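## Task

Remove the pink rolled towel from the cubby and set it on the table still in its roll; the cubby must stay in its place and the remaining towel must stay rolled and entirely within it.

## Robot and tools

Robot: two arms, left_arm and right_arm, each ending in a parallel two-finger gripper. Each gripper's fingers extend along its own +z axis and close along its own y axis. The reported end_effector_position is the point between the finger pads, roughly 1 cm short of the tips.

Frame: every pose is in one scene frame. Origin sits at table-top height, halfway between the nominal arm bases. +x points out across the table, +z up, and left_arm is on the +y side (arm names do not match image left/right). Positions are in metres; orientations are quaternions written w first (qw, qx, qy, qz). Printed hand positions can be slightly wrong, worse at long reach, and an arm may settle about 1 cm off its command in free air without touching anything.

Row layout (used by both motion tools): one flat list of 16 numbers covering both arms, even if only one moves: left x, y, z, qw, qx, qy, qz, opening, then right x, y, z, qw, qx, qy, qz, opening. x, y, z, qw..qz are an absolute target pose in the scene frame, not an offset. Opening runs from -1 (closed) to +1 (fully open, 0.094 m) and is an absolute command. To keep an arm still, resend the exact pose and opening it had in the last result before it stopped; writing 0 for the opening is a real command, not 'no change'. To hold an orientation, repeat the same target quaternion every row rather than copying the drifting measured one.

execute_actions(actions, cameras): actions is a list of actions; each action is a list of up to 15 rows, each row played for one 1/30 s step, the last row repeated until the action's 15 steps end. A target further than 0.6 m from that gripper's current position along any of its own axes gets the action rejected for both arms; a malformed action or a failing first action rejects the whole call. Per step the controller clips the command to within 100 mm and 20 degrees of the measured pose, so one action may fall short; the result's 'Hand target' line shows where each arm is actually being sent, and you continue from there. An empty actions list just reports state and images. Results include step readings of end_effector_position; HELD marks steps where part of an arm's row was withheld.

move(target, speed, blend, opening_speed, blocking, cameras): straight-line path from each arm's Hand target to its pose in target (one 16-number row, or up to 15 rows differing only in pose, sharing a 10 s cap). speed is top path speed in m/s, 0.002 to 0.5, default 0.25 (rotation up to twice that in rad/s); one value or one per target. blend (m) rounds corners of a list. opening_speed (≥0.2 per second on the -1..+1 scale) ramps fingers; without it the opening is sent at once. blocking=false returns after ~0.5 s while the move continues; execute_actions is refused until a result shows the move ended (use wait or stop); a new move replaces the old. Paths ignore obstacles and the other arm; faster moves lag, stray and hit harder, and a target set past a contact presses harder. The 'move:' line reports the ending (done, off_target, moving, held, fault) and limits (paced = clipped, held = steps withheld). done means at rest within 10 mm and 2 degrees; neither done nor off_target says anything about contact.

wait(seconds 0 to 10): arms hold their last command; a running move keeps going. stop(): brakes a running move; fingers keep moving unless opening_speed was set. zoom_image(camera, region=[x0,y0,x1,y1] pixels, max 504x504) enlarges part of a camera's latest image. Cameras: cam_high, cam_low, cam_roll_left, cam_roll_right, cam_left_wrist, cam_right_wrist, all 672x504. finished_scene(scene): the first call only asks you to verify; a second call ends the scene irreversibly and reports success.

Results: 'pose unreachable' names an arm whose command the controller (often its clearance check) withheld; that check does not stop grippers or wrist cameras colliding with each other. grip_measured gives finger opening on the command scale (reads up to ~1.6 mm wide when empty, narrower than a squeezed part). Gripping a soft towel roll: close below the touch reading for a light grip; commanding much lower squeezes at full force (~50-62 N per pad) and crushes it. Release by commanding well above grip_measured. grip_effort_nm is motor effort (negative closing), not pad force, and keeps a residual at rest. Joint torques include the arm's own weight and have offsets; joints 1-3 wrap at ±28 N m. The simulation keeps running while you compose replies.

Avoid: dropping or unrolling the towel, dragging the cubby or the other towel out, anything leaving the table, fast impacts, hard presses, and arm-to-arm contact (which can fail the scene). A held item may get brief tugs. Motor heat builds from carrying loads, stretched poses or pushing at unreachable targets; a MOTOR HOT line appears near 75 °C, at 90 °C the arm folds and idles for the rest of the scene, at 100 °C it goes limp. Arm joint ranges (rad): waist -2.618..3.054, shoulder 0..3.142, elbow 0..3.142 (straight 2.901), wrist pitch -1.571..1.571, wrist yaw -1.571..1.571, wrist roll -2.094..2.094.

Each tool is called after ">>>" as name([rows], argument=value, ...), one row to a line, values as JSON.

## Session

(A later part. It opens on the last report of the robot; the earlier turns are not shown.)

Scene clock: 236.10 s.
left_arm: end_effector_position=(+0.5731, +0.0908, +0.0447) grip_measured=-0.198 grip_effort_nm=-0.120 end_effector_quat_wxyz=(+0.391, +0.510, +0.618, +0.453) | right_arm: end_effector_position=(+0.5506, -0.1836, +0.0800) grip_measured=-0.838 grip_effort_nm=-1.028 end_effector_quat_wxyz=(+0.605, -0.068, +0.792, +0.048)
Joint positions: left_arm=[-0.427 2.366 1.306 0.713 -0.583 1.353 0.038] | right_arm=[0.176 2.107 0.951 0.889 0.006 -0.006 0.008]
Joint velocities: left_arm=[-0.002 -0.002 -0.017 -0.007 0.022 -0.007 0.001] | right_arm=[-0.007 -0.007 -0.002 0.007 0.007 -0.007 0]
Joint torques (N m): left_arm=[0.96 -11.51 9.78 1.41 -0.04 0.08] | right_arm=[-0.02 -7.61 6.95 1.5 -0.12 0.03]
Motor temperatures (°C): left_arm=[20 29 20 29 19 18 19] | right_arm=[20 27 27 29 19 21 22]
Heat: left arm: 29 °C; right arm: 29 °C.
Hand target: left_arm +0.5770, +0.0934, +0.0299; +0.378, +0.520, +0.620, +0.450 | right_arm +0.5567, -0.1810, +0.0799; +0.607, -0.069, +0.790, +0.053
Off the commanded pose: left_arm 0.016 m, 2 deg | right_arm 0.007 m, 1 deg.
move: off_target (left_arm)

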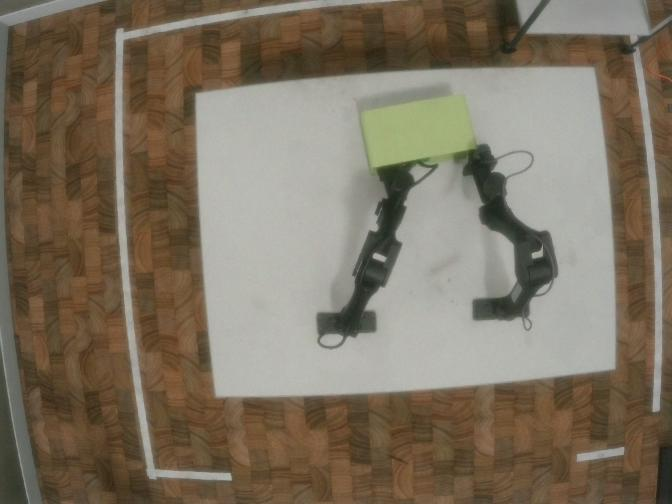

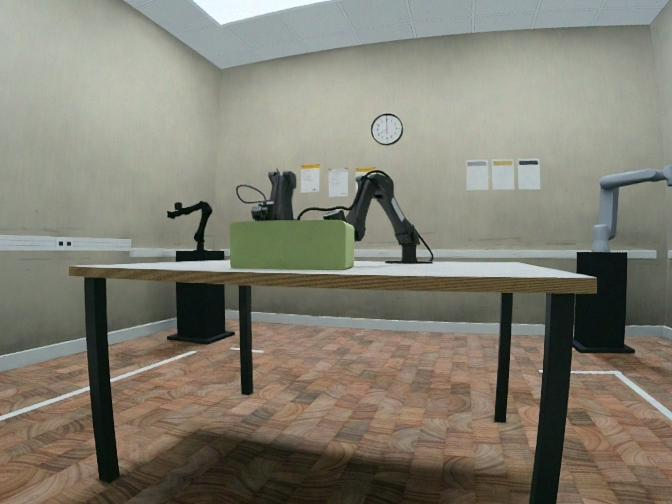

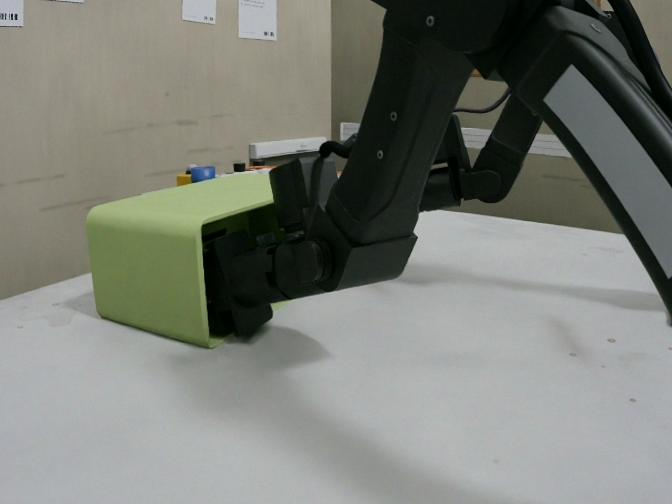

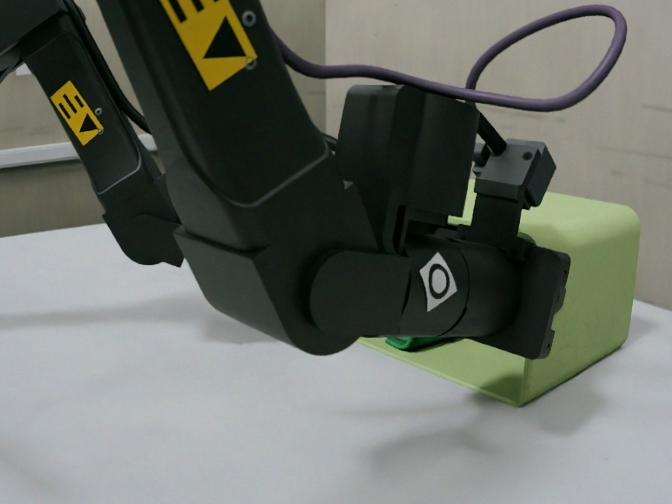

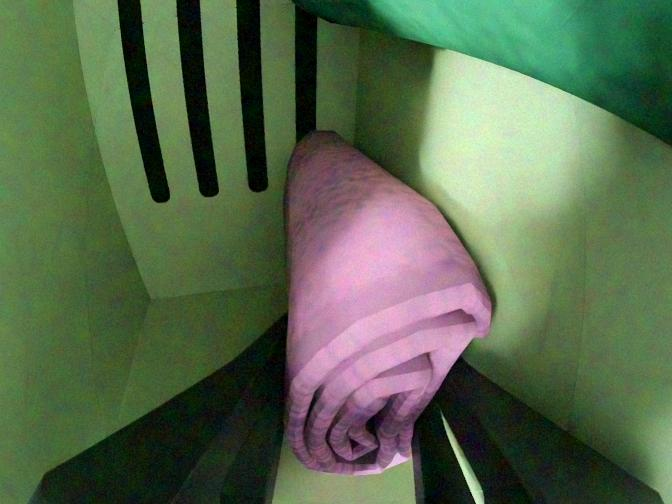

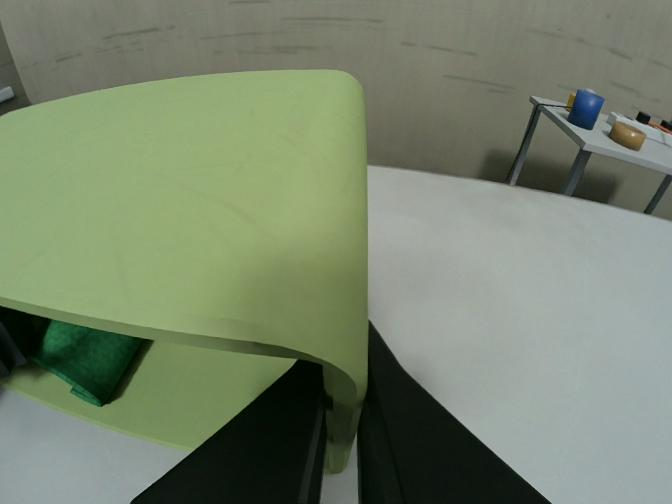

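>>> move(target=[0.578,0.093,0.034,0.3779,0.52,0.6197,0.4503,-0.55,0.557,-0.181,0.08,0.6065,-0.0692,0.7904,0.0531,-1], speed=0.04, opening_speed=0.5)

>>> zoom_image(camera="cam_left_wrist", region=[220, 180, 560, 435])

Scene clock: 237.73 s.
left_arm: end_effector_position=(+0.5727, +0.0909, +0.0434) grip_measured=-0.517 grip_effort_nm=-0.965 end_effector_quat_wxyz=(+0.389, +0.512, +0.618, +0.453) | right_arm: end_effector_position=(+0.5506, -0.1836, +0.0800) grip_measured=-0.838 grip_effort_nm=-1.033 end_effector_quat_wxyz=(+0.605, -0.068, +0.792, +0.048)
Joint positions: left_arm=[-0.427 2.366 1.306 0.707 -0.582 1.353 0.023] | right_arm=[0.176 2.107 0.951 0.889 0.006 -0.006 0.008]
Joint velocities: left_arm=[0.022 0.012 -0.007 -0.022 -0.037 -0.125 0] | right_arm=[-0.017 0.007 -0.017 0.066 0.081 -0.022 -0.001]
Joint torques (N m): left_arm=[0.96 -12.36 9.95 1.36 -0.06 0.08] | right_arm=[-0.02 -7.6 6.98 1.51 -0.12 0.03]
Motor temperatures (°C): left_arm=[20 29 20 29 19 18 19] | right_arm=[20 27 28 29 19 21 22]
Heat: left arm: 29 °C; right arm: 29 °C.
Hand target: left_arm +0.5775, +0.0932, +0.0341; +0.378, +0.520, +0.620, +0.450 | right_arm +0.5567, -0.1810, +0.0799; +0.607, -0.069, +0.790, +0.053
Off the commanded pose: left_arm 0.011 m, 2 deg | right_arm 0.007 m, 1 deg.
move: off_target (left_arm)

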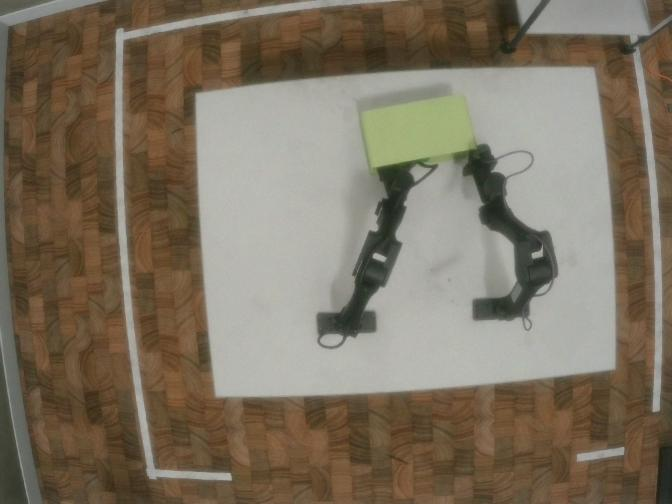

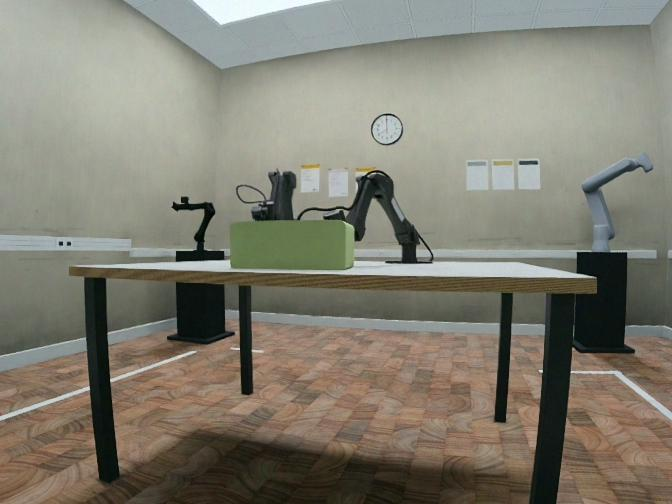

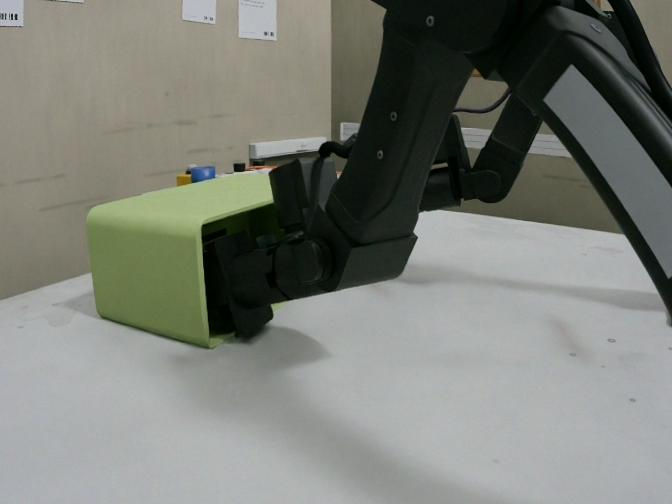

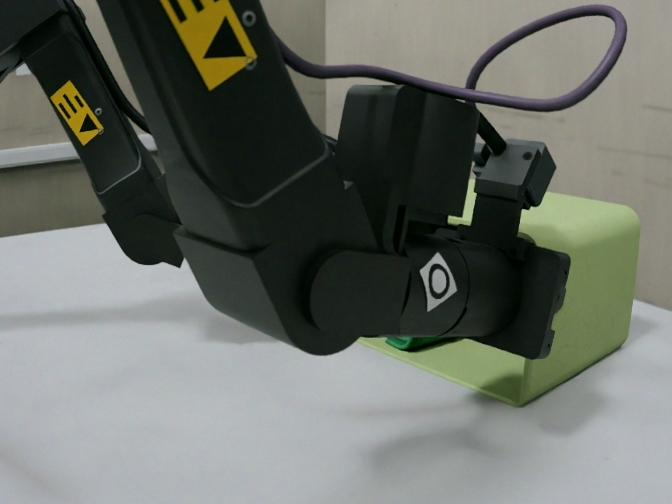

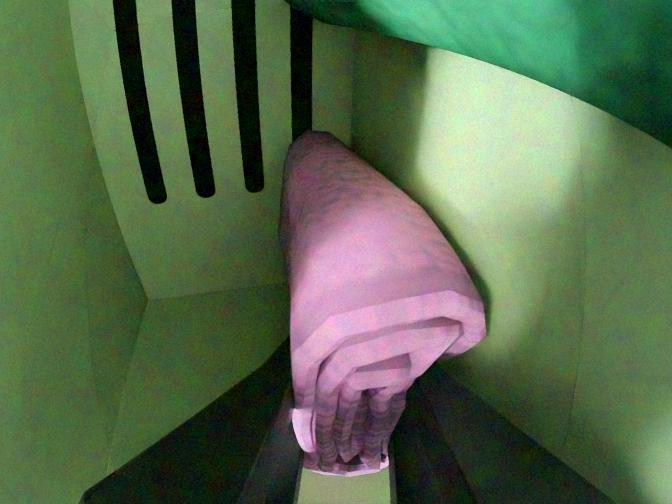

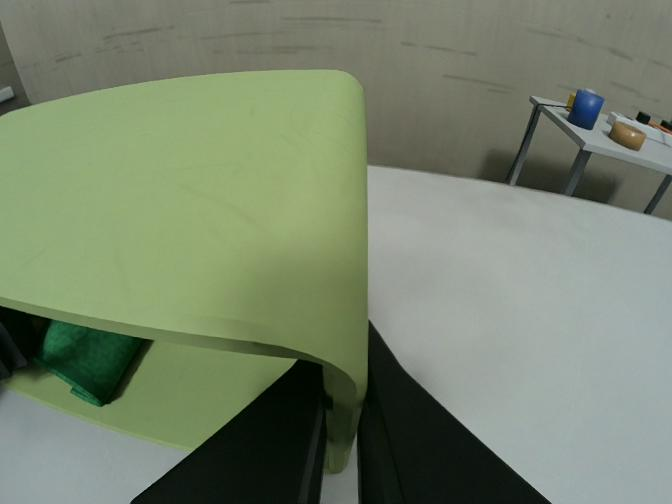

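Scaled by 1.482 from the camera's 672x504 image, which has a finer 960x720 frame.

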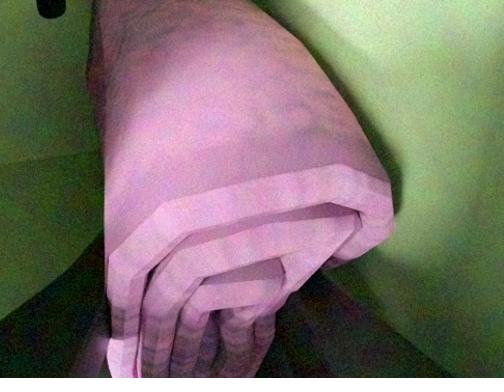

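>>> move([
  [0.54,0.086,0.044,0.3779,0.52,0.6197,0.4503,-0.75,0.557,-0.181,0.08,0.6065,-0.0692,0.7904,0.0531,-1],
  [0.50,0.079,0.05,0.3779,0.52,0.6197,0.4503,-0.75,0.557,-0.181,0.08,0.6065,-0.0692,0.7904,0.0531,-1],
], speed=0.05)

>>> zoom_image(camera="cam_roll_left", region=[60, 150, 460, 400])

Scene clock: 240.30 s.
left_arm: end_effector_position=(+0.5047, +0.0780, +0.0417) grip_measured=-0.526 grip_effort_nm=-1.033 end_effector_quat_wxyz=(+0.372, +0.529, +0.616, +0.449) | right_arm: end_effector_position=(+0.5506, -0.1836, +0.0800) grip_measured=-0.838 grip_effort_nm=-1.033 end_effector_quat_wxyz=(+0.605, -0.068, +0.792, +0.048)
Joint positions: left_arm=[-0.528 2.217 1.047 0.751 -0.667 1.319 0.022] | right_arm=[0.176 2.107 0.951 0.889 0.006 -0.006 0.008]
Joint velocities: left_arm=[0.012 0.017 -0.002 -0.037 -0.007 -0.022 0] | right_arm=[-0.002 -0.002 -0.002 0.037 -0.051 -0.095 -0.001]
Joint torques (N m): left_arm=[-0.49 -15.35 4.63 1.6 -0.34 -0.08] | right_arm=[-0.03 -7.61 6.97 1.51 -0.12 0.03]
Motor temperatures (°C): left_arm=[20 29 20 29 19 18 19] | right_arm=[20 27 28 29 19 21 22]
Heat: left arm: 29 °C; right arm: 29 °C.
Hand target: left_arm +0.5002, +0.0793, +0.0497; +0.378, +0.520, +0.620, +0.450 | right_arm +0.5567, -0.1810, +0.0799; +0.607, -0.069, +0.790, +0.053
Off the commanded pose: left_arm 0.010 m, 1 deg | right_arm 0.007 m, 1 deg.
move: done

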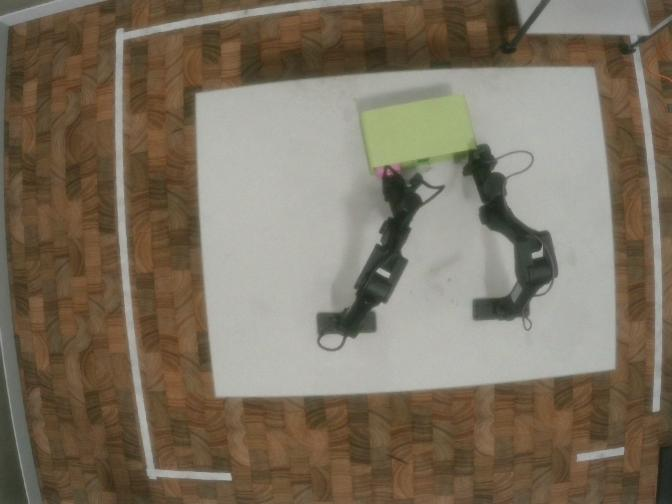

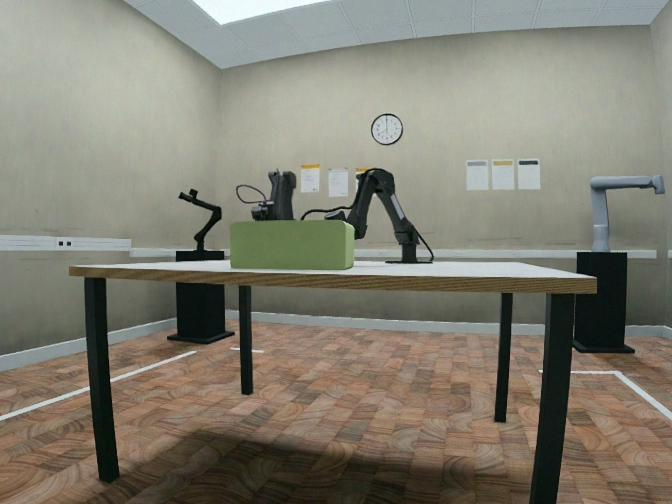

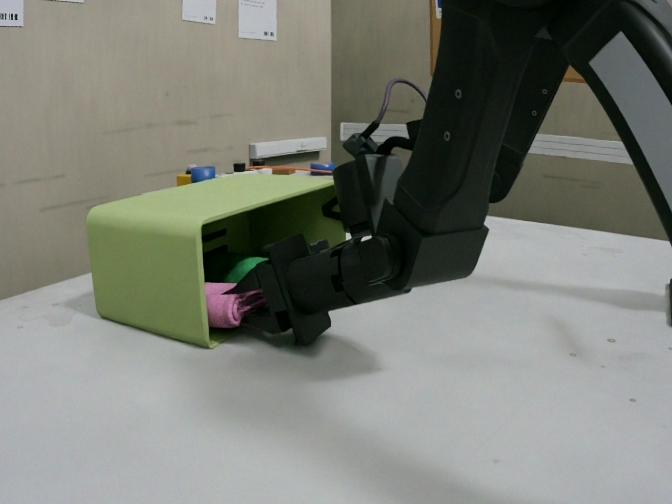

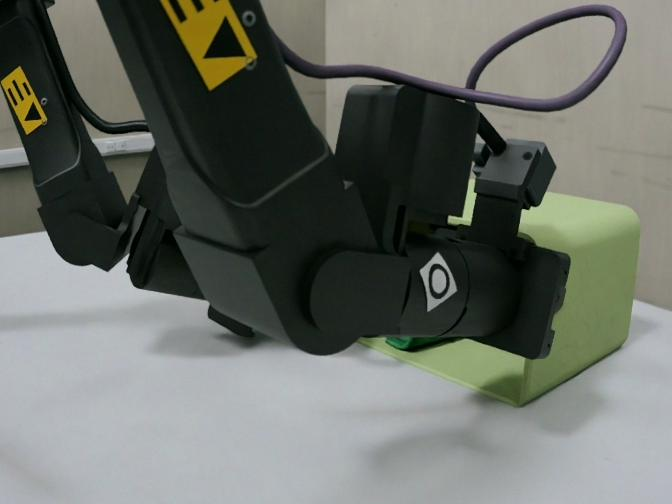

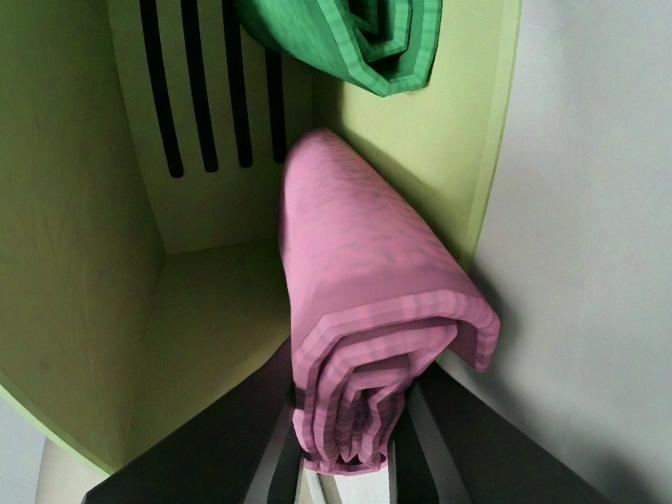

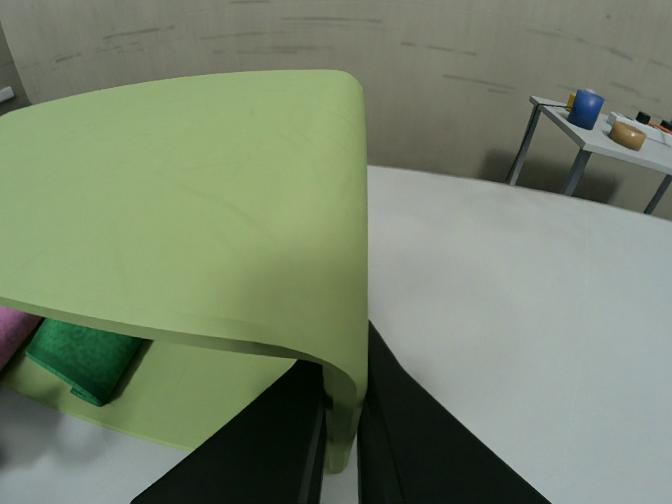

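Scaled by 1.260 from the camera's 672x504 image, which has a finer 960x720 frame.

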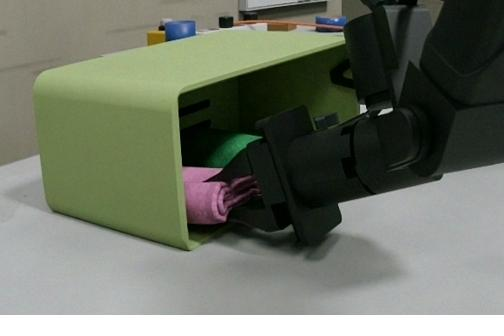

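>>> move([
  [0.44,0.069,0.056,0.3779,0.52,0.6197,0.4503,-0.75,0.557,-0.181,0.08,0.6065,-0.0692,0.7904,0.0531,-1],
  [0.34,0.052,0.056,0.3779,0.52,0.6197,0.4503,-0.75,0.557,-0.181,0.08,0.6065,-0.0692,0.7904,0.0531,-1],
], speed=0.07, blend=0.02)

>>> zoom_image(camera="cam_high", region=[280, 80, 480, 240])

Scene clock: 243.97 s.
left_arm: end_effector_position=(+0.3438, +0.0479, +0.0517) grip_measured=-0.527 grip_effort_nm=-1.038 end_effector_quat_wxyz=(+0.378, +0.526, +0.618, +0.445) | right_arm: end_effector_position=(+0.5506, -0.1836, +0.0800) grip_measured=-0.838 grip_effort_nm=-1.033 end_effector_quat_wxyz=(+0.605, -0.068, +0.792, +0.048)
Joint positions: left_arm=[-0.907 1.91 0.623 0.666 -0.993 1.032 0.022] | right_arm=[0.176 2.107 0.951 0.889 0.006 -0.006 0.008]
Joint velocities: left_arm=[0.007 -0.002 -0.007 0.022 -0.022 -0.007 -0.001] | right_arm=[-0.002 -0.032 -0.012 0.051 -0.022 0.007 0]
Joint torques (N m): left_arm=[-0.42 -10.95 4.23 1.12 -0.54 -0.16] | right_arm=[-0.03 -7.6 6.97 1.5 -0.13 0.03]
Motor temperatures (°C): left_arm=[20 29 20 29 19 18 19] | right_arm=[20 27 28 29 19 21 22]
Heat: left arm: 29 °C; right arm: 29 °C.
Hand target: left_arm +0.3399, +0.0531, +0.0552; +0.376, +0.520, +0.621, +0.449 | right_arm +0.5567, -0.1810, +0.0799; +0.607, -0.069, +0.790, +0.053
Off the commanded pose: left_arm 0.007 m, 1 deg | right_arm 0.007 m, 1 deg.
move: done

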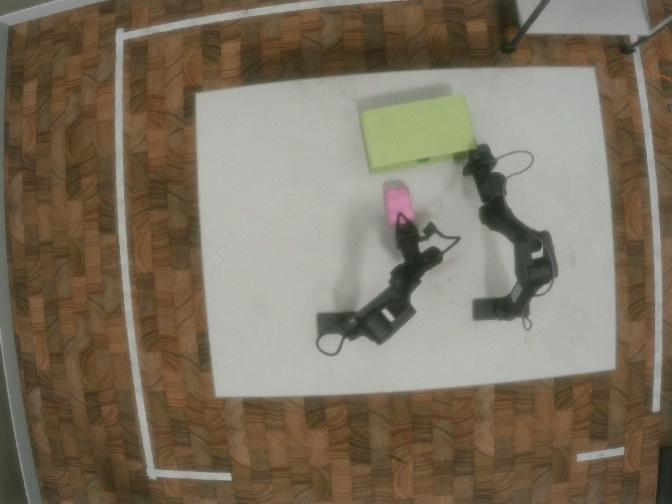

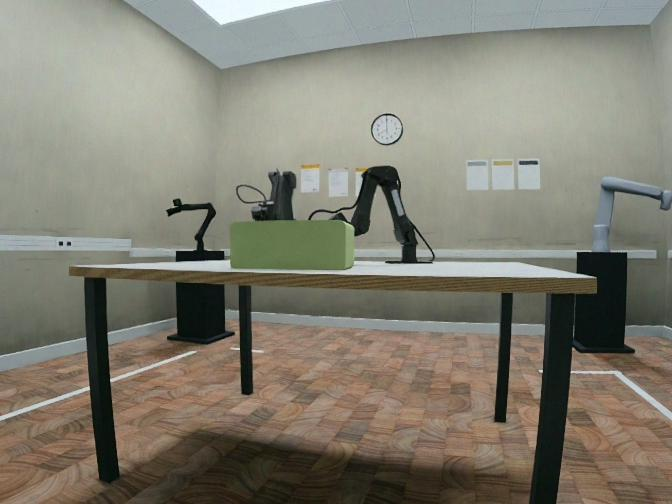

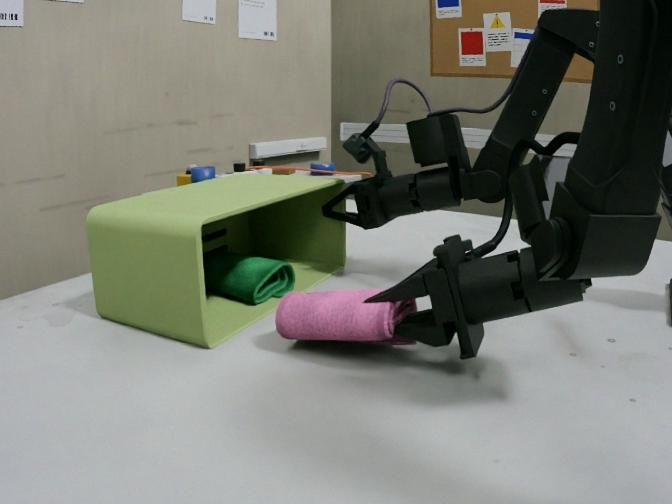

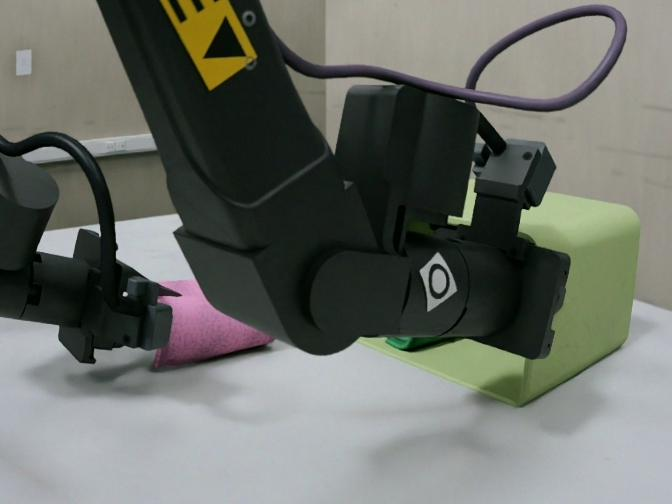

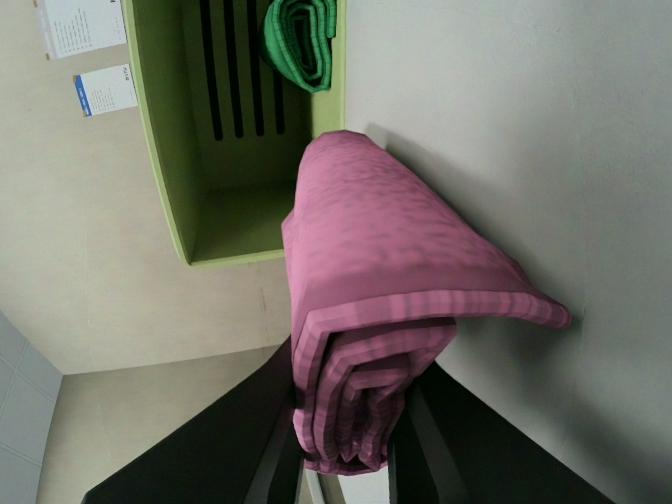

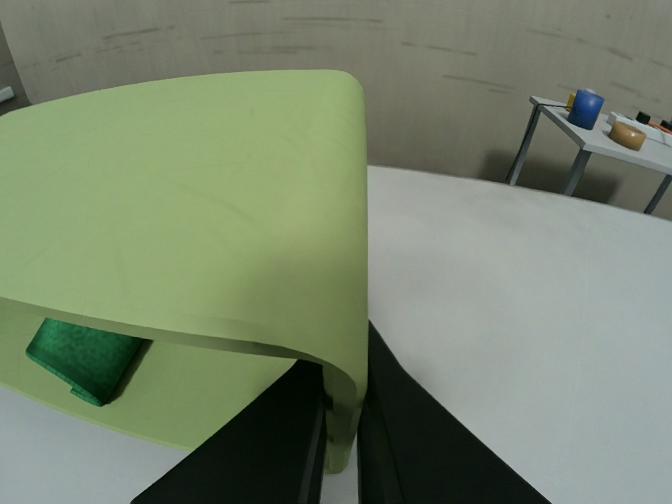

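Scaled by 2.520 from the camera's 672x504 image, which has a finer 960x720 frame.

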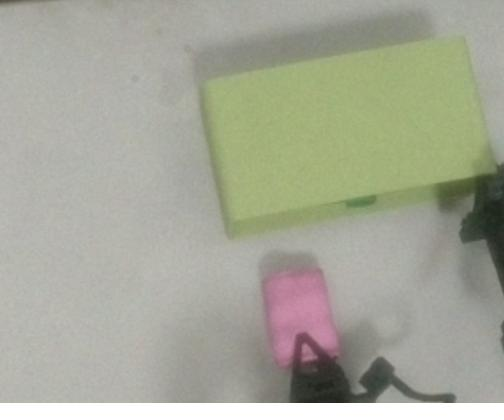

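>>> move([
  [0.312,0.055,0.05,0.3779,0.52,0.6197,0.4503,-0.75,0.557,-0.181,0.08,0.6065,-0.0692,0.7904,0.0531,-1],
  [0.31,0.035,0.03,0.3779,0.52,0.6197,0.4503,-0.75,0.557,-0.181,0.08,0.6065,-0.0692,0.7904,0.0531,-1],
], speed=0.06)

>>> zoom_image(camera="cam_roll_left", region=[200, 200, 600, 450])

Scene clock: 247.03 s.
left_arm: end_effector_position=(+0.3100, +0.0372, +0.0325) grip_measured=-0.527 grip_effort_nm=-1.038 end_effector_quat_wxyz=(+0.383, +0.521, +0.620, +0.444) | right_arm: end_effector_position=(+0.5506, -0.1836, +0.0800) grip_measured=-0.838 grip_effort_nm=-1.033 end_effector_quat_wxyz=(+0.605, -0.068, +0.792, +0.048)
Joint positions: left_arm=[-1.027 1.958 0.595 0.622 -1.088 0.878 0.022] | right_arm=[0.176 2.107 0.951 0.889 0.006 -0.006 0.008]
Joint velocities: left_arm=[-0.012 0.007 -0.012 -0.037 -0.022 -0.007 0] | right_arm=[0.007 -0.007 -0.012 0.007 0.022 -0.051 0]
Joint torques (N m): left_arm=[-0.66 -6.78 6.83 0.93 -0.61 -0.11] | right_arm=[-0.03 -7.61 6.97 1.51 -0.12 0.03]
Motor temperatures (°C): left_arm=[20 29 20 29 19 18 19] | right_arm=[20 27 28 29 19 21 22]
Heat: left arm: 29 °C; right arm: 29 °C.
Hand target: left_arm +0.3098, +0.0356, +0.0295; +0.378, +0.520, +0.620, +0.450 | right_arm +0.5567, -0.1810, +0.0799; +0.607, -0.069, +0.790, +0.053
Off the commanded pose: left_arm 0.003 m, 1 deg | right_arm 0.007 m, 1 deg.
move: done

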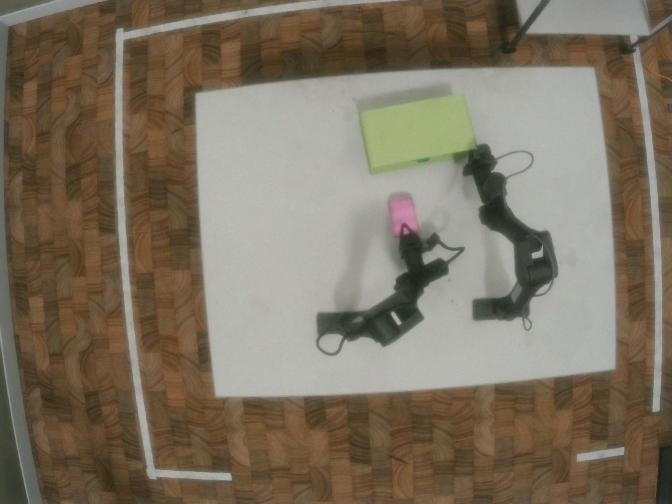

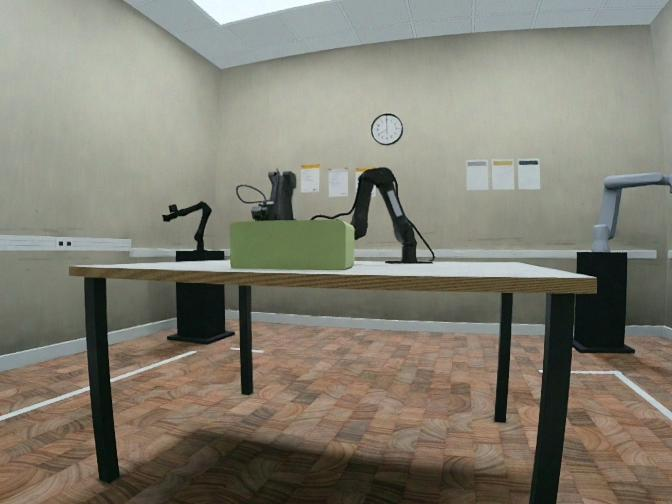

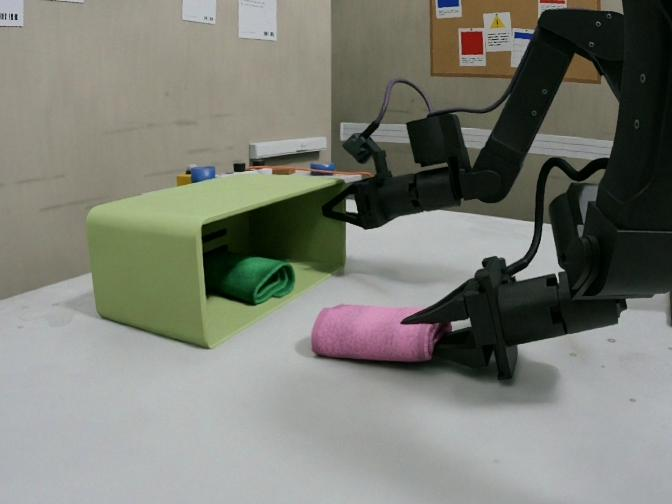

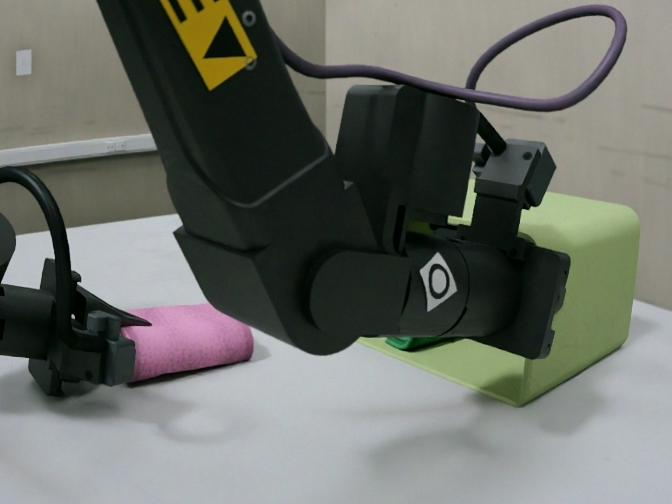

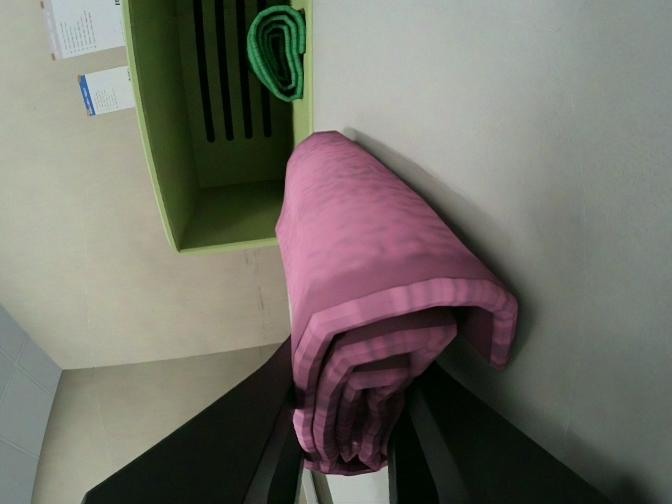

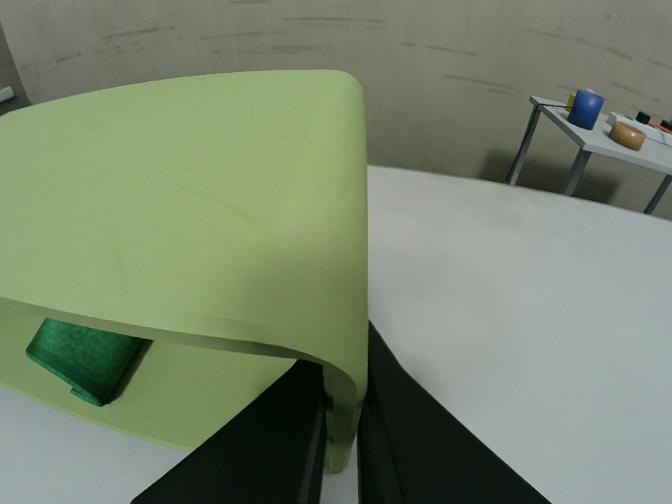

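Scaled by 1.260 from the camera's 672x504 image, which has a finer 960x720 frame.

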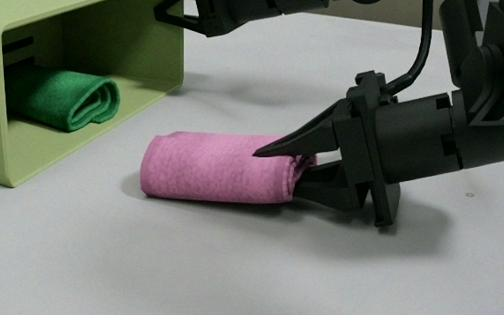

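>>> move(target=[0.31,0.035,0.032,0.3779,0.52,0.6197,0.4503,0.05,0.557,-0.181,0.08,0.6065,-0.0692,0.7904,0.0531,-1], speed=0.05, opening_speed=0.6, cameras=["cam_left_wrist","cam_roll_left"])

Scene clock: 249.10 s.
left_arm: end_effector_position=(+0.3097, +0.0383, +0.0323) grip_measured=+0.048 grip_effort_nm=0.105 end_effector_quat_wxyz=(+0.380, +0.522, +0.620, +0.446) | right_arm: end_effector_position=(+0.5506, -0.1836, +0.0800) grip_measured=-0.838 grip_effort_nm=-1.033 end_effector_quat_wxyz=(+0.605, -0.068, +0.792, +0.048)
Joint positions: left_arm=[-1.027 1.958 0.595 0.616 -1.092 0.877 0.049] | right_arm=[0.176 2.107 0.951 0.889 0.006 -0.006 0.008]
Joint velocities: left_arm=[0.017 -0.012 0.007 -0.037 -0.037 -0.051 0] | right_arm=[0.012 -0.002 0.007 -0.051 -0.037 -0.007 0]
Joint torques (N m): left_arm=[-0.72 -7.46 6.95 0.9 -0.59 -0.09] | right_arm=[-0.01 -7.61 6.97 1.5 -0.12 0.02]
Motor temperatures (°C): left_arm=[20 29 20 29 19 18 19] | right_arm=[20 27 28 29 19 21 22]
Heat: left arm: 29 °C; right arm: 29 °C.
Hand target: left_arm +0.3100, +0.0350, +0.0319; +0.378, +0.520, +0.619, +0.450 | right_arm +0.5567, -0.1810, +0.0799; +0.607, -0.069, +0.790, +0.053
Off the commanded pose: left_arm 0.003 m, 1 deg | right_arm 0.007 m, 1 deg.
move: done
Images, in order (width x height): cam_roll_left 672x504, cam_left_wrist 672x504.

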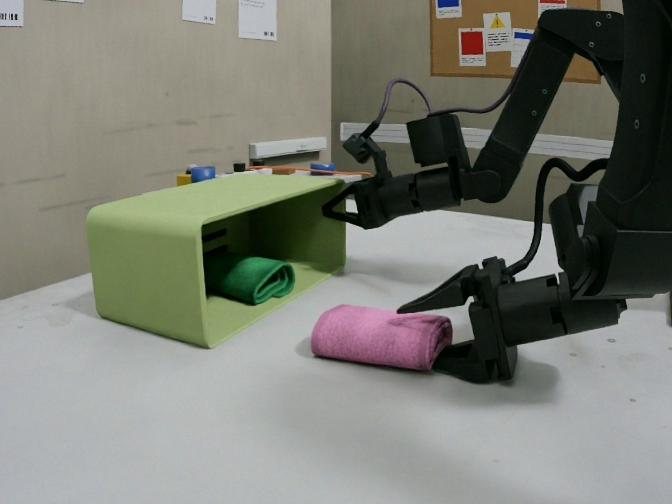

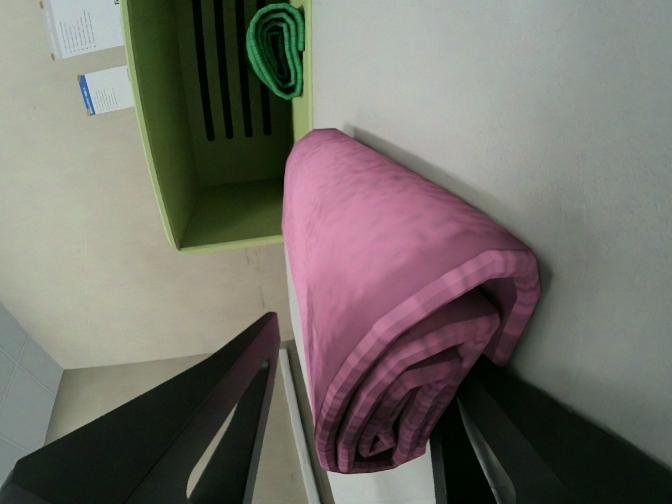

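>>> move([
  [0.245,0.025,0.036,0.3779,0.52,0.6197,0.4503,0.1,0.557,-0.181,0.08,0.6065,-0.0692,0.7904,0.0531,-1],
  [0.245,0.025,0.15,0.3779,0.52,0.6197,0.4503,0.1,0.557,-0.181,0.08,0.6065,-0.0692,0.7904,0.0531,-1],
  [0.32,0.09,0.15,0.6055,-0.0829,0.7891,0.0636,0.1,0.557,-0.181,0.08,0.6065,-0.0692,0.7904,0.0531,-1],
], speed=[0.06,0.15,0.2])

>>> zoom_image(camera="cam_high", region=[280, 80, 480, 240])

Scene clock: 257.03 s.
left_arm: end_effector_position=(+0.3235, +0.0828, +0.1540) grip_measured=+0.098 grip_effort_nm=0.095 end_effector_quat_wxyz=(+0.609, -0.079, +0.787, +0.063) | right_arm: end_effector_position=(+0.5506, -0.1836, +0.0800) grip_measured=-0.838 grip_effort_nm=-1.033 end_effector_quat_wxyz=(+0.605, -0.068, +0.792, +0.048)
Joint positions: left_arm=[-0.913 1.457 0.6 0.312 -1.068 -0.485 0.052] | right_arm=[0.176 2.107 0.951 0.889 0.006 -0.006 0.008]
Joint velocities: left_arm=[-0.007 -0.007 0.012 -0.066 -0.051 0.081 0] | right_arm=[-0.012 -0.002 -0.017 -0.022 -0.037 -0.051 -0.001]
Joint torques (N m): left_arm=[0.7 -7.19 5.61 1.32 -0.31 -0.07] | right_arm=[-0.02 -7.61 6.97 1.51 -0.12 0.03]
Motor temperatures (°C): left_arm=[20 28 20 28 19 18 19] | right_arm=[20 27 28 29 19 21 22]
Heat: left arm: 28 °C; right arm: 29 °C.
Hand target: left_arm +0.3210, +0.0892, +0.1504; +0.607, -0.082, +0.788, +0.063 | right_arm +0.5567, -0.1810, +0.0799; +0.607, -0.069, +0.790, +0.053
Off the commanded pose: left_arm 0.009 m, 1 deg | right_arm 0.007 m, 1 deg.
move: done

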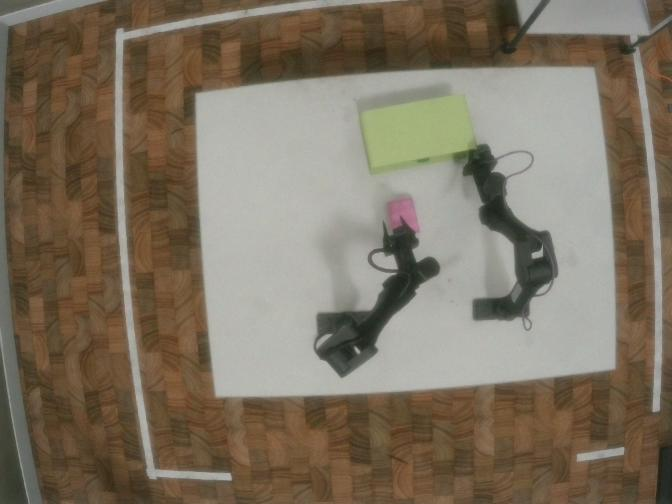

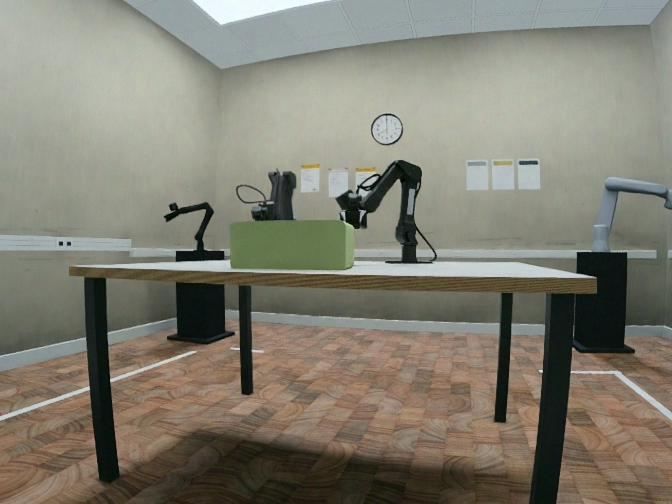

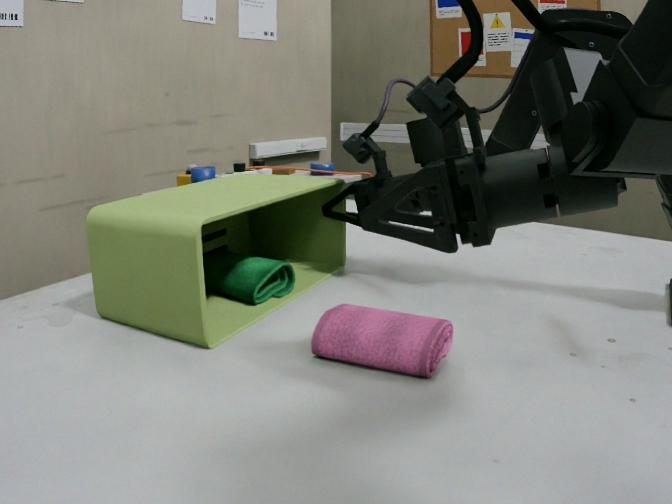

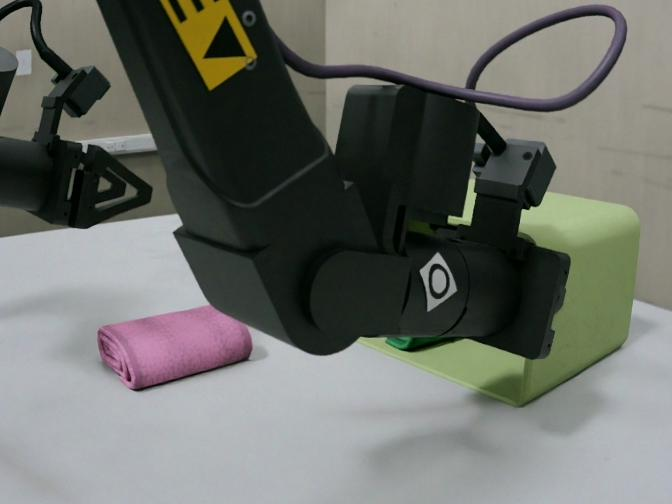

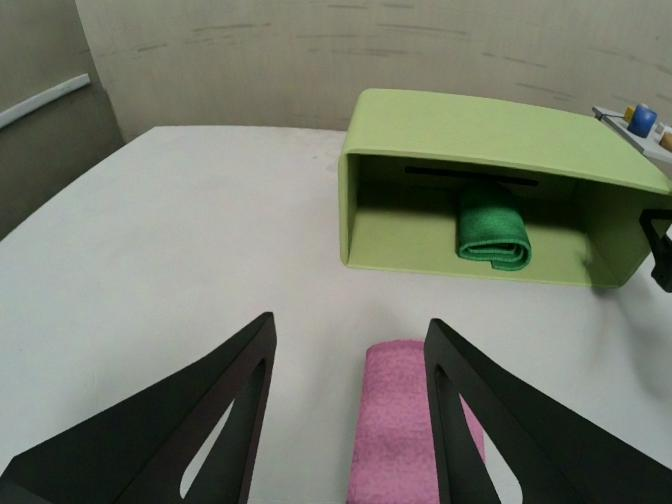

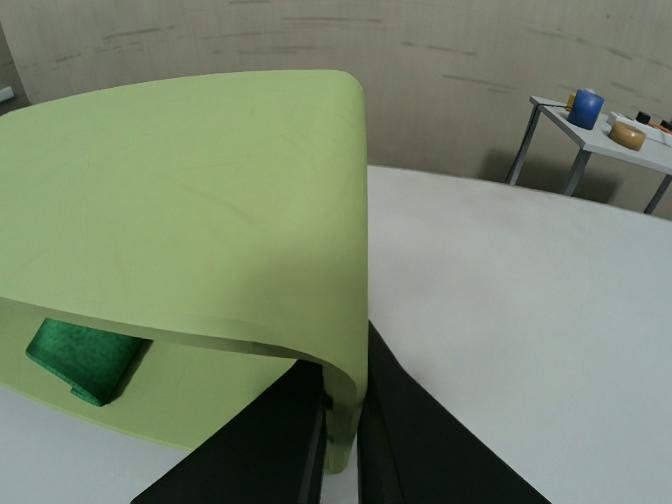

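Scaled by 2.520 from the camera's 672x504 image, which has a finer 960x720 frame.

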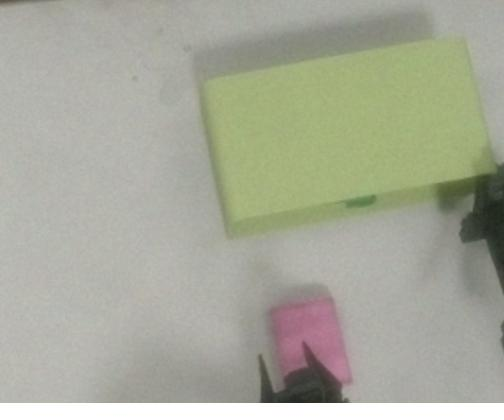

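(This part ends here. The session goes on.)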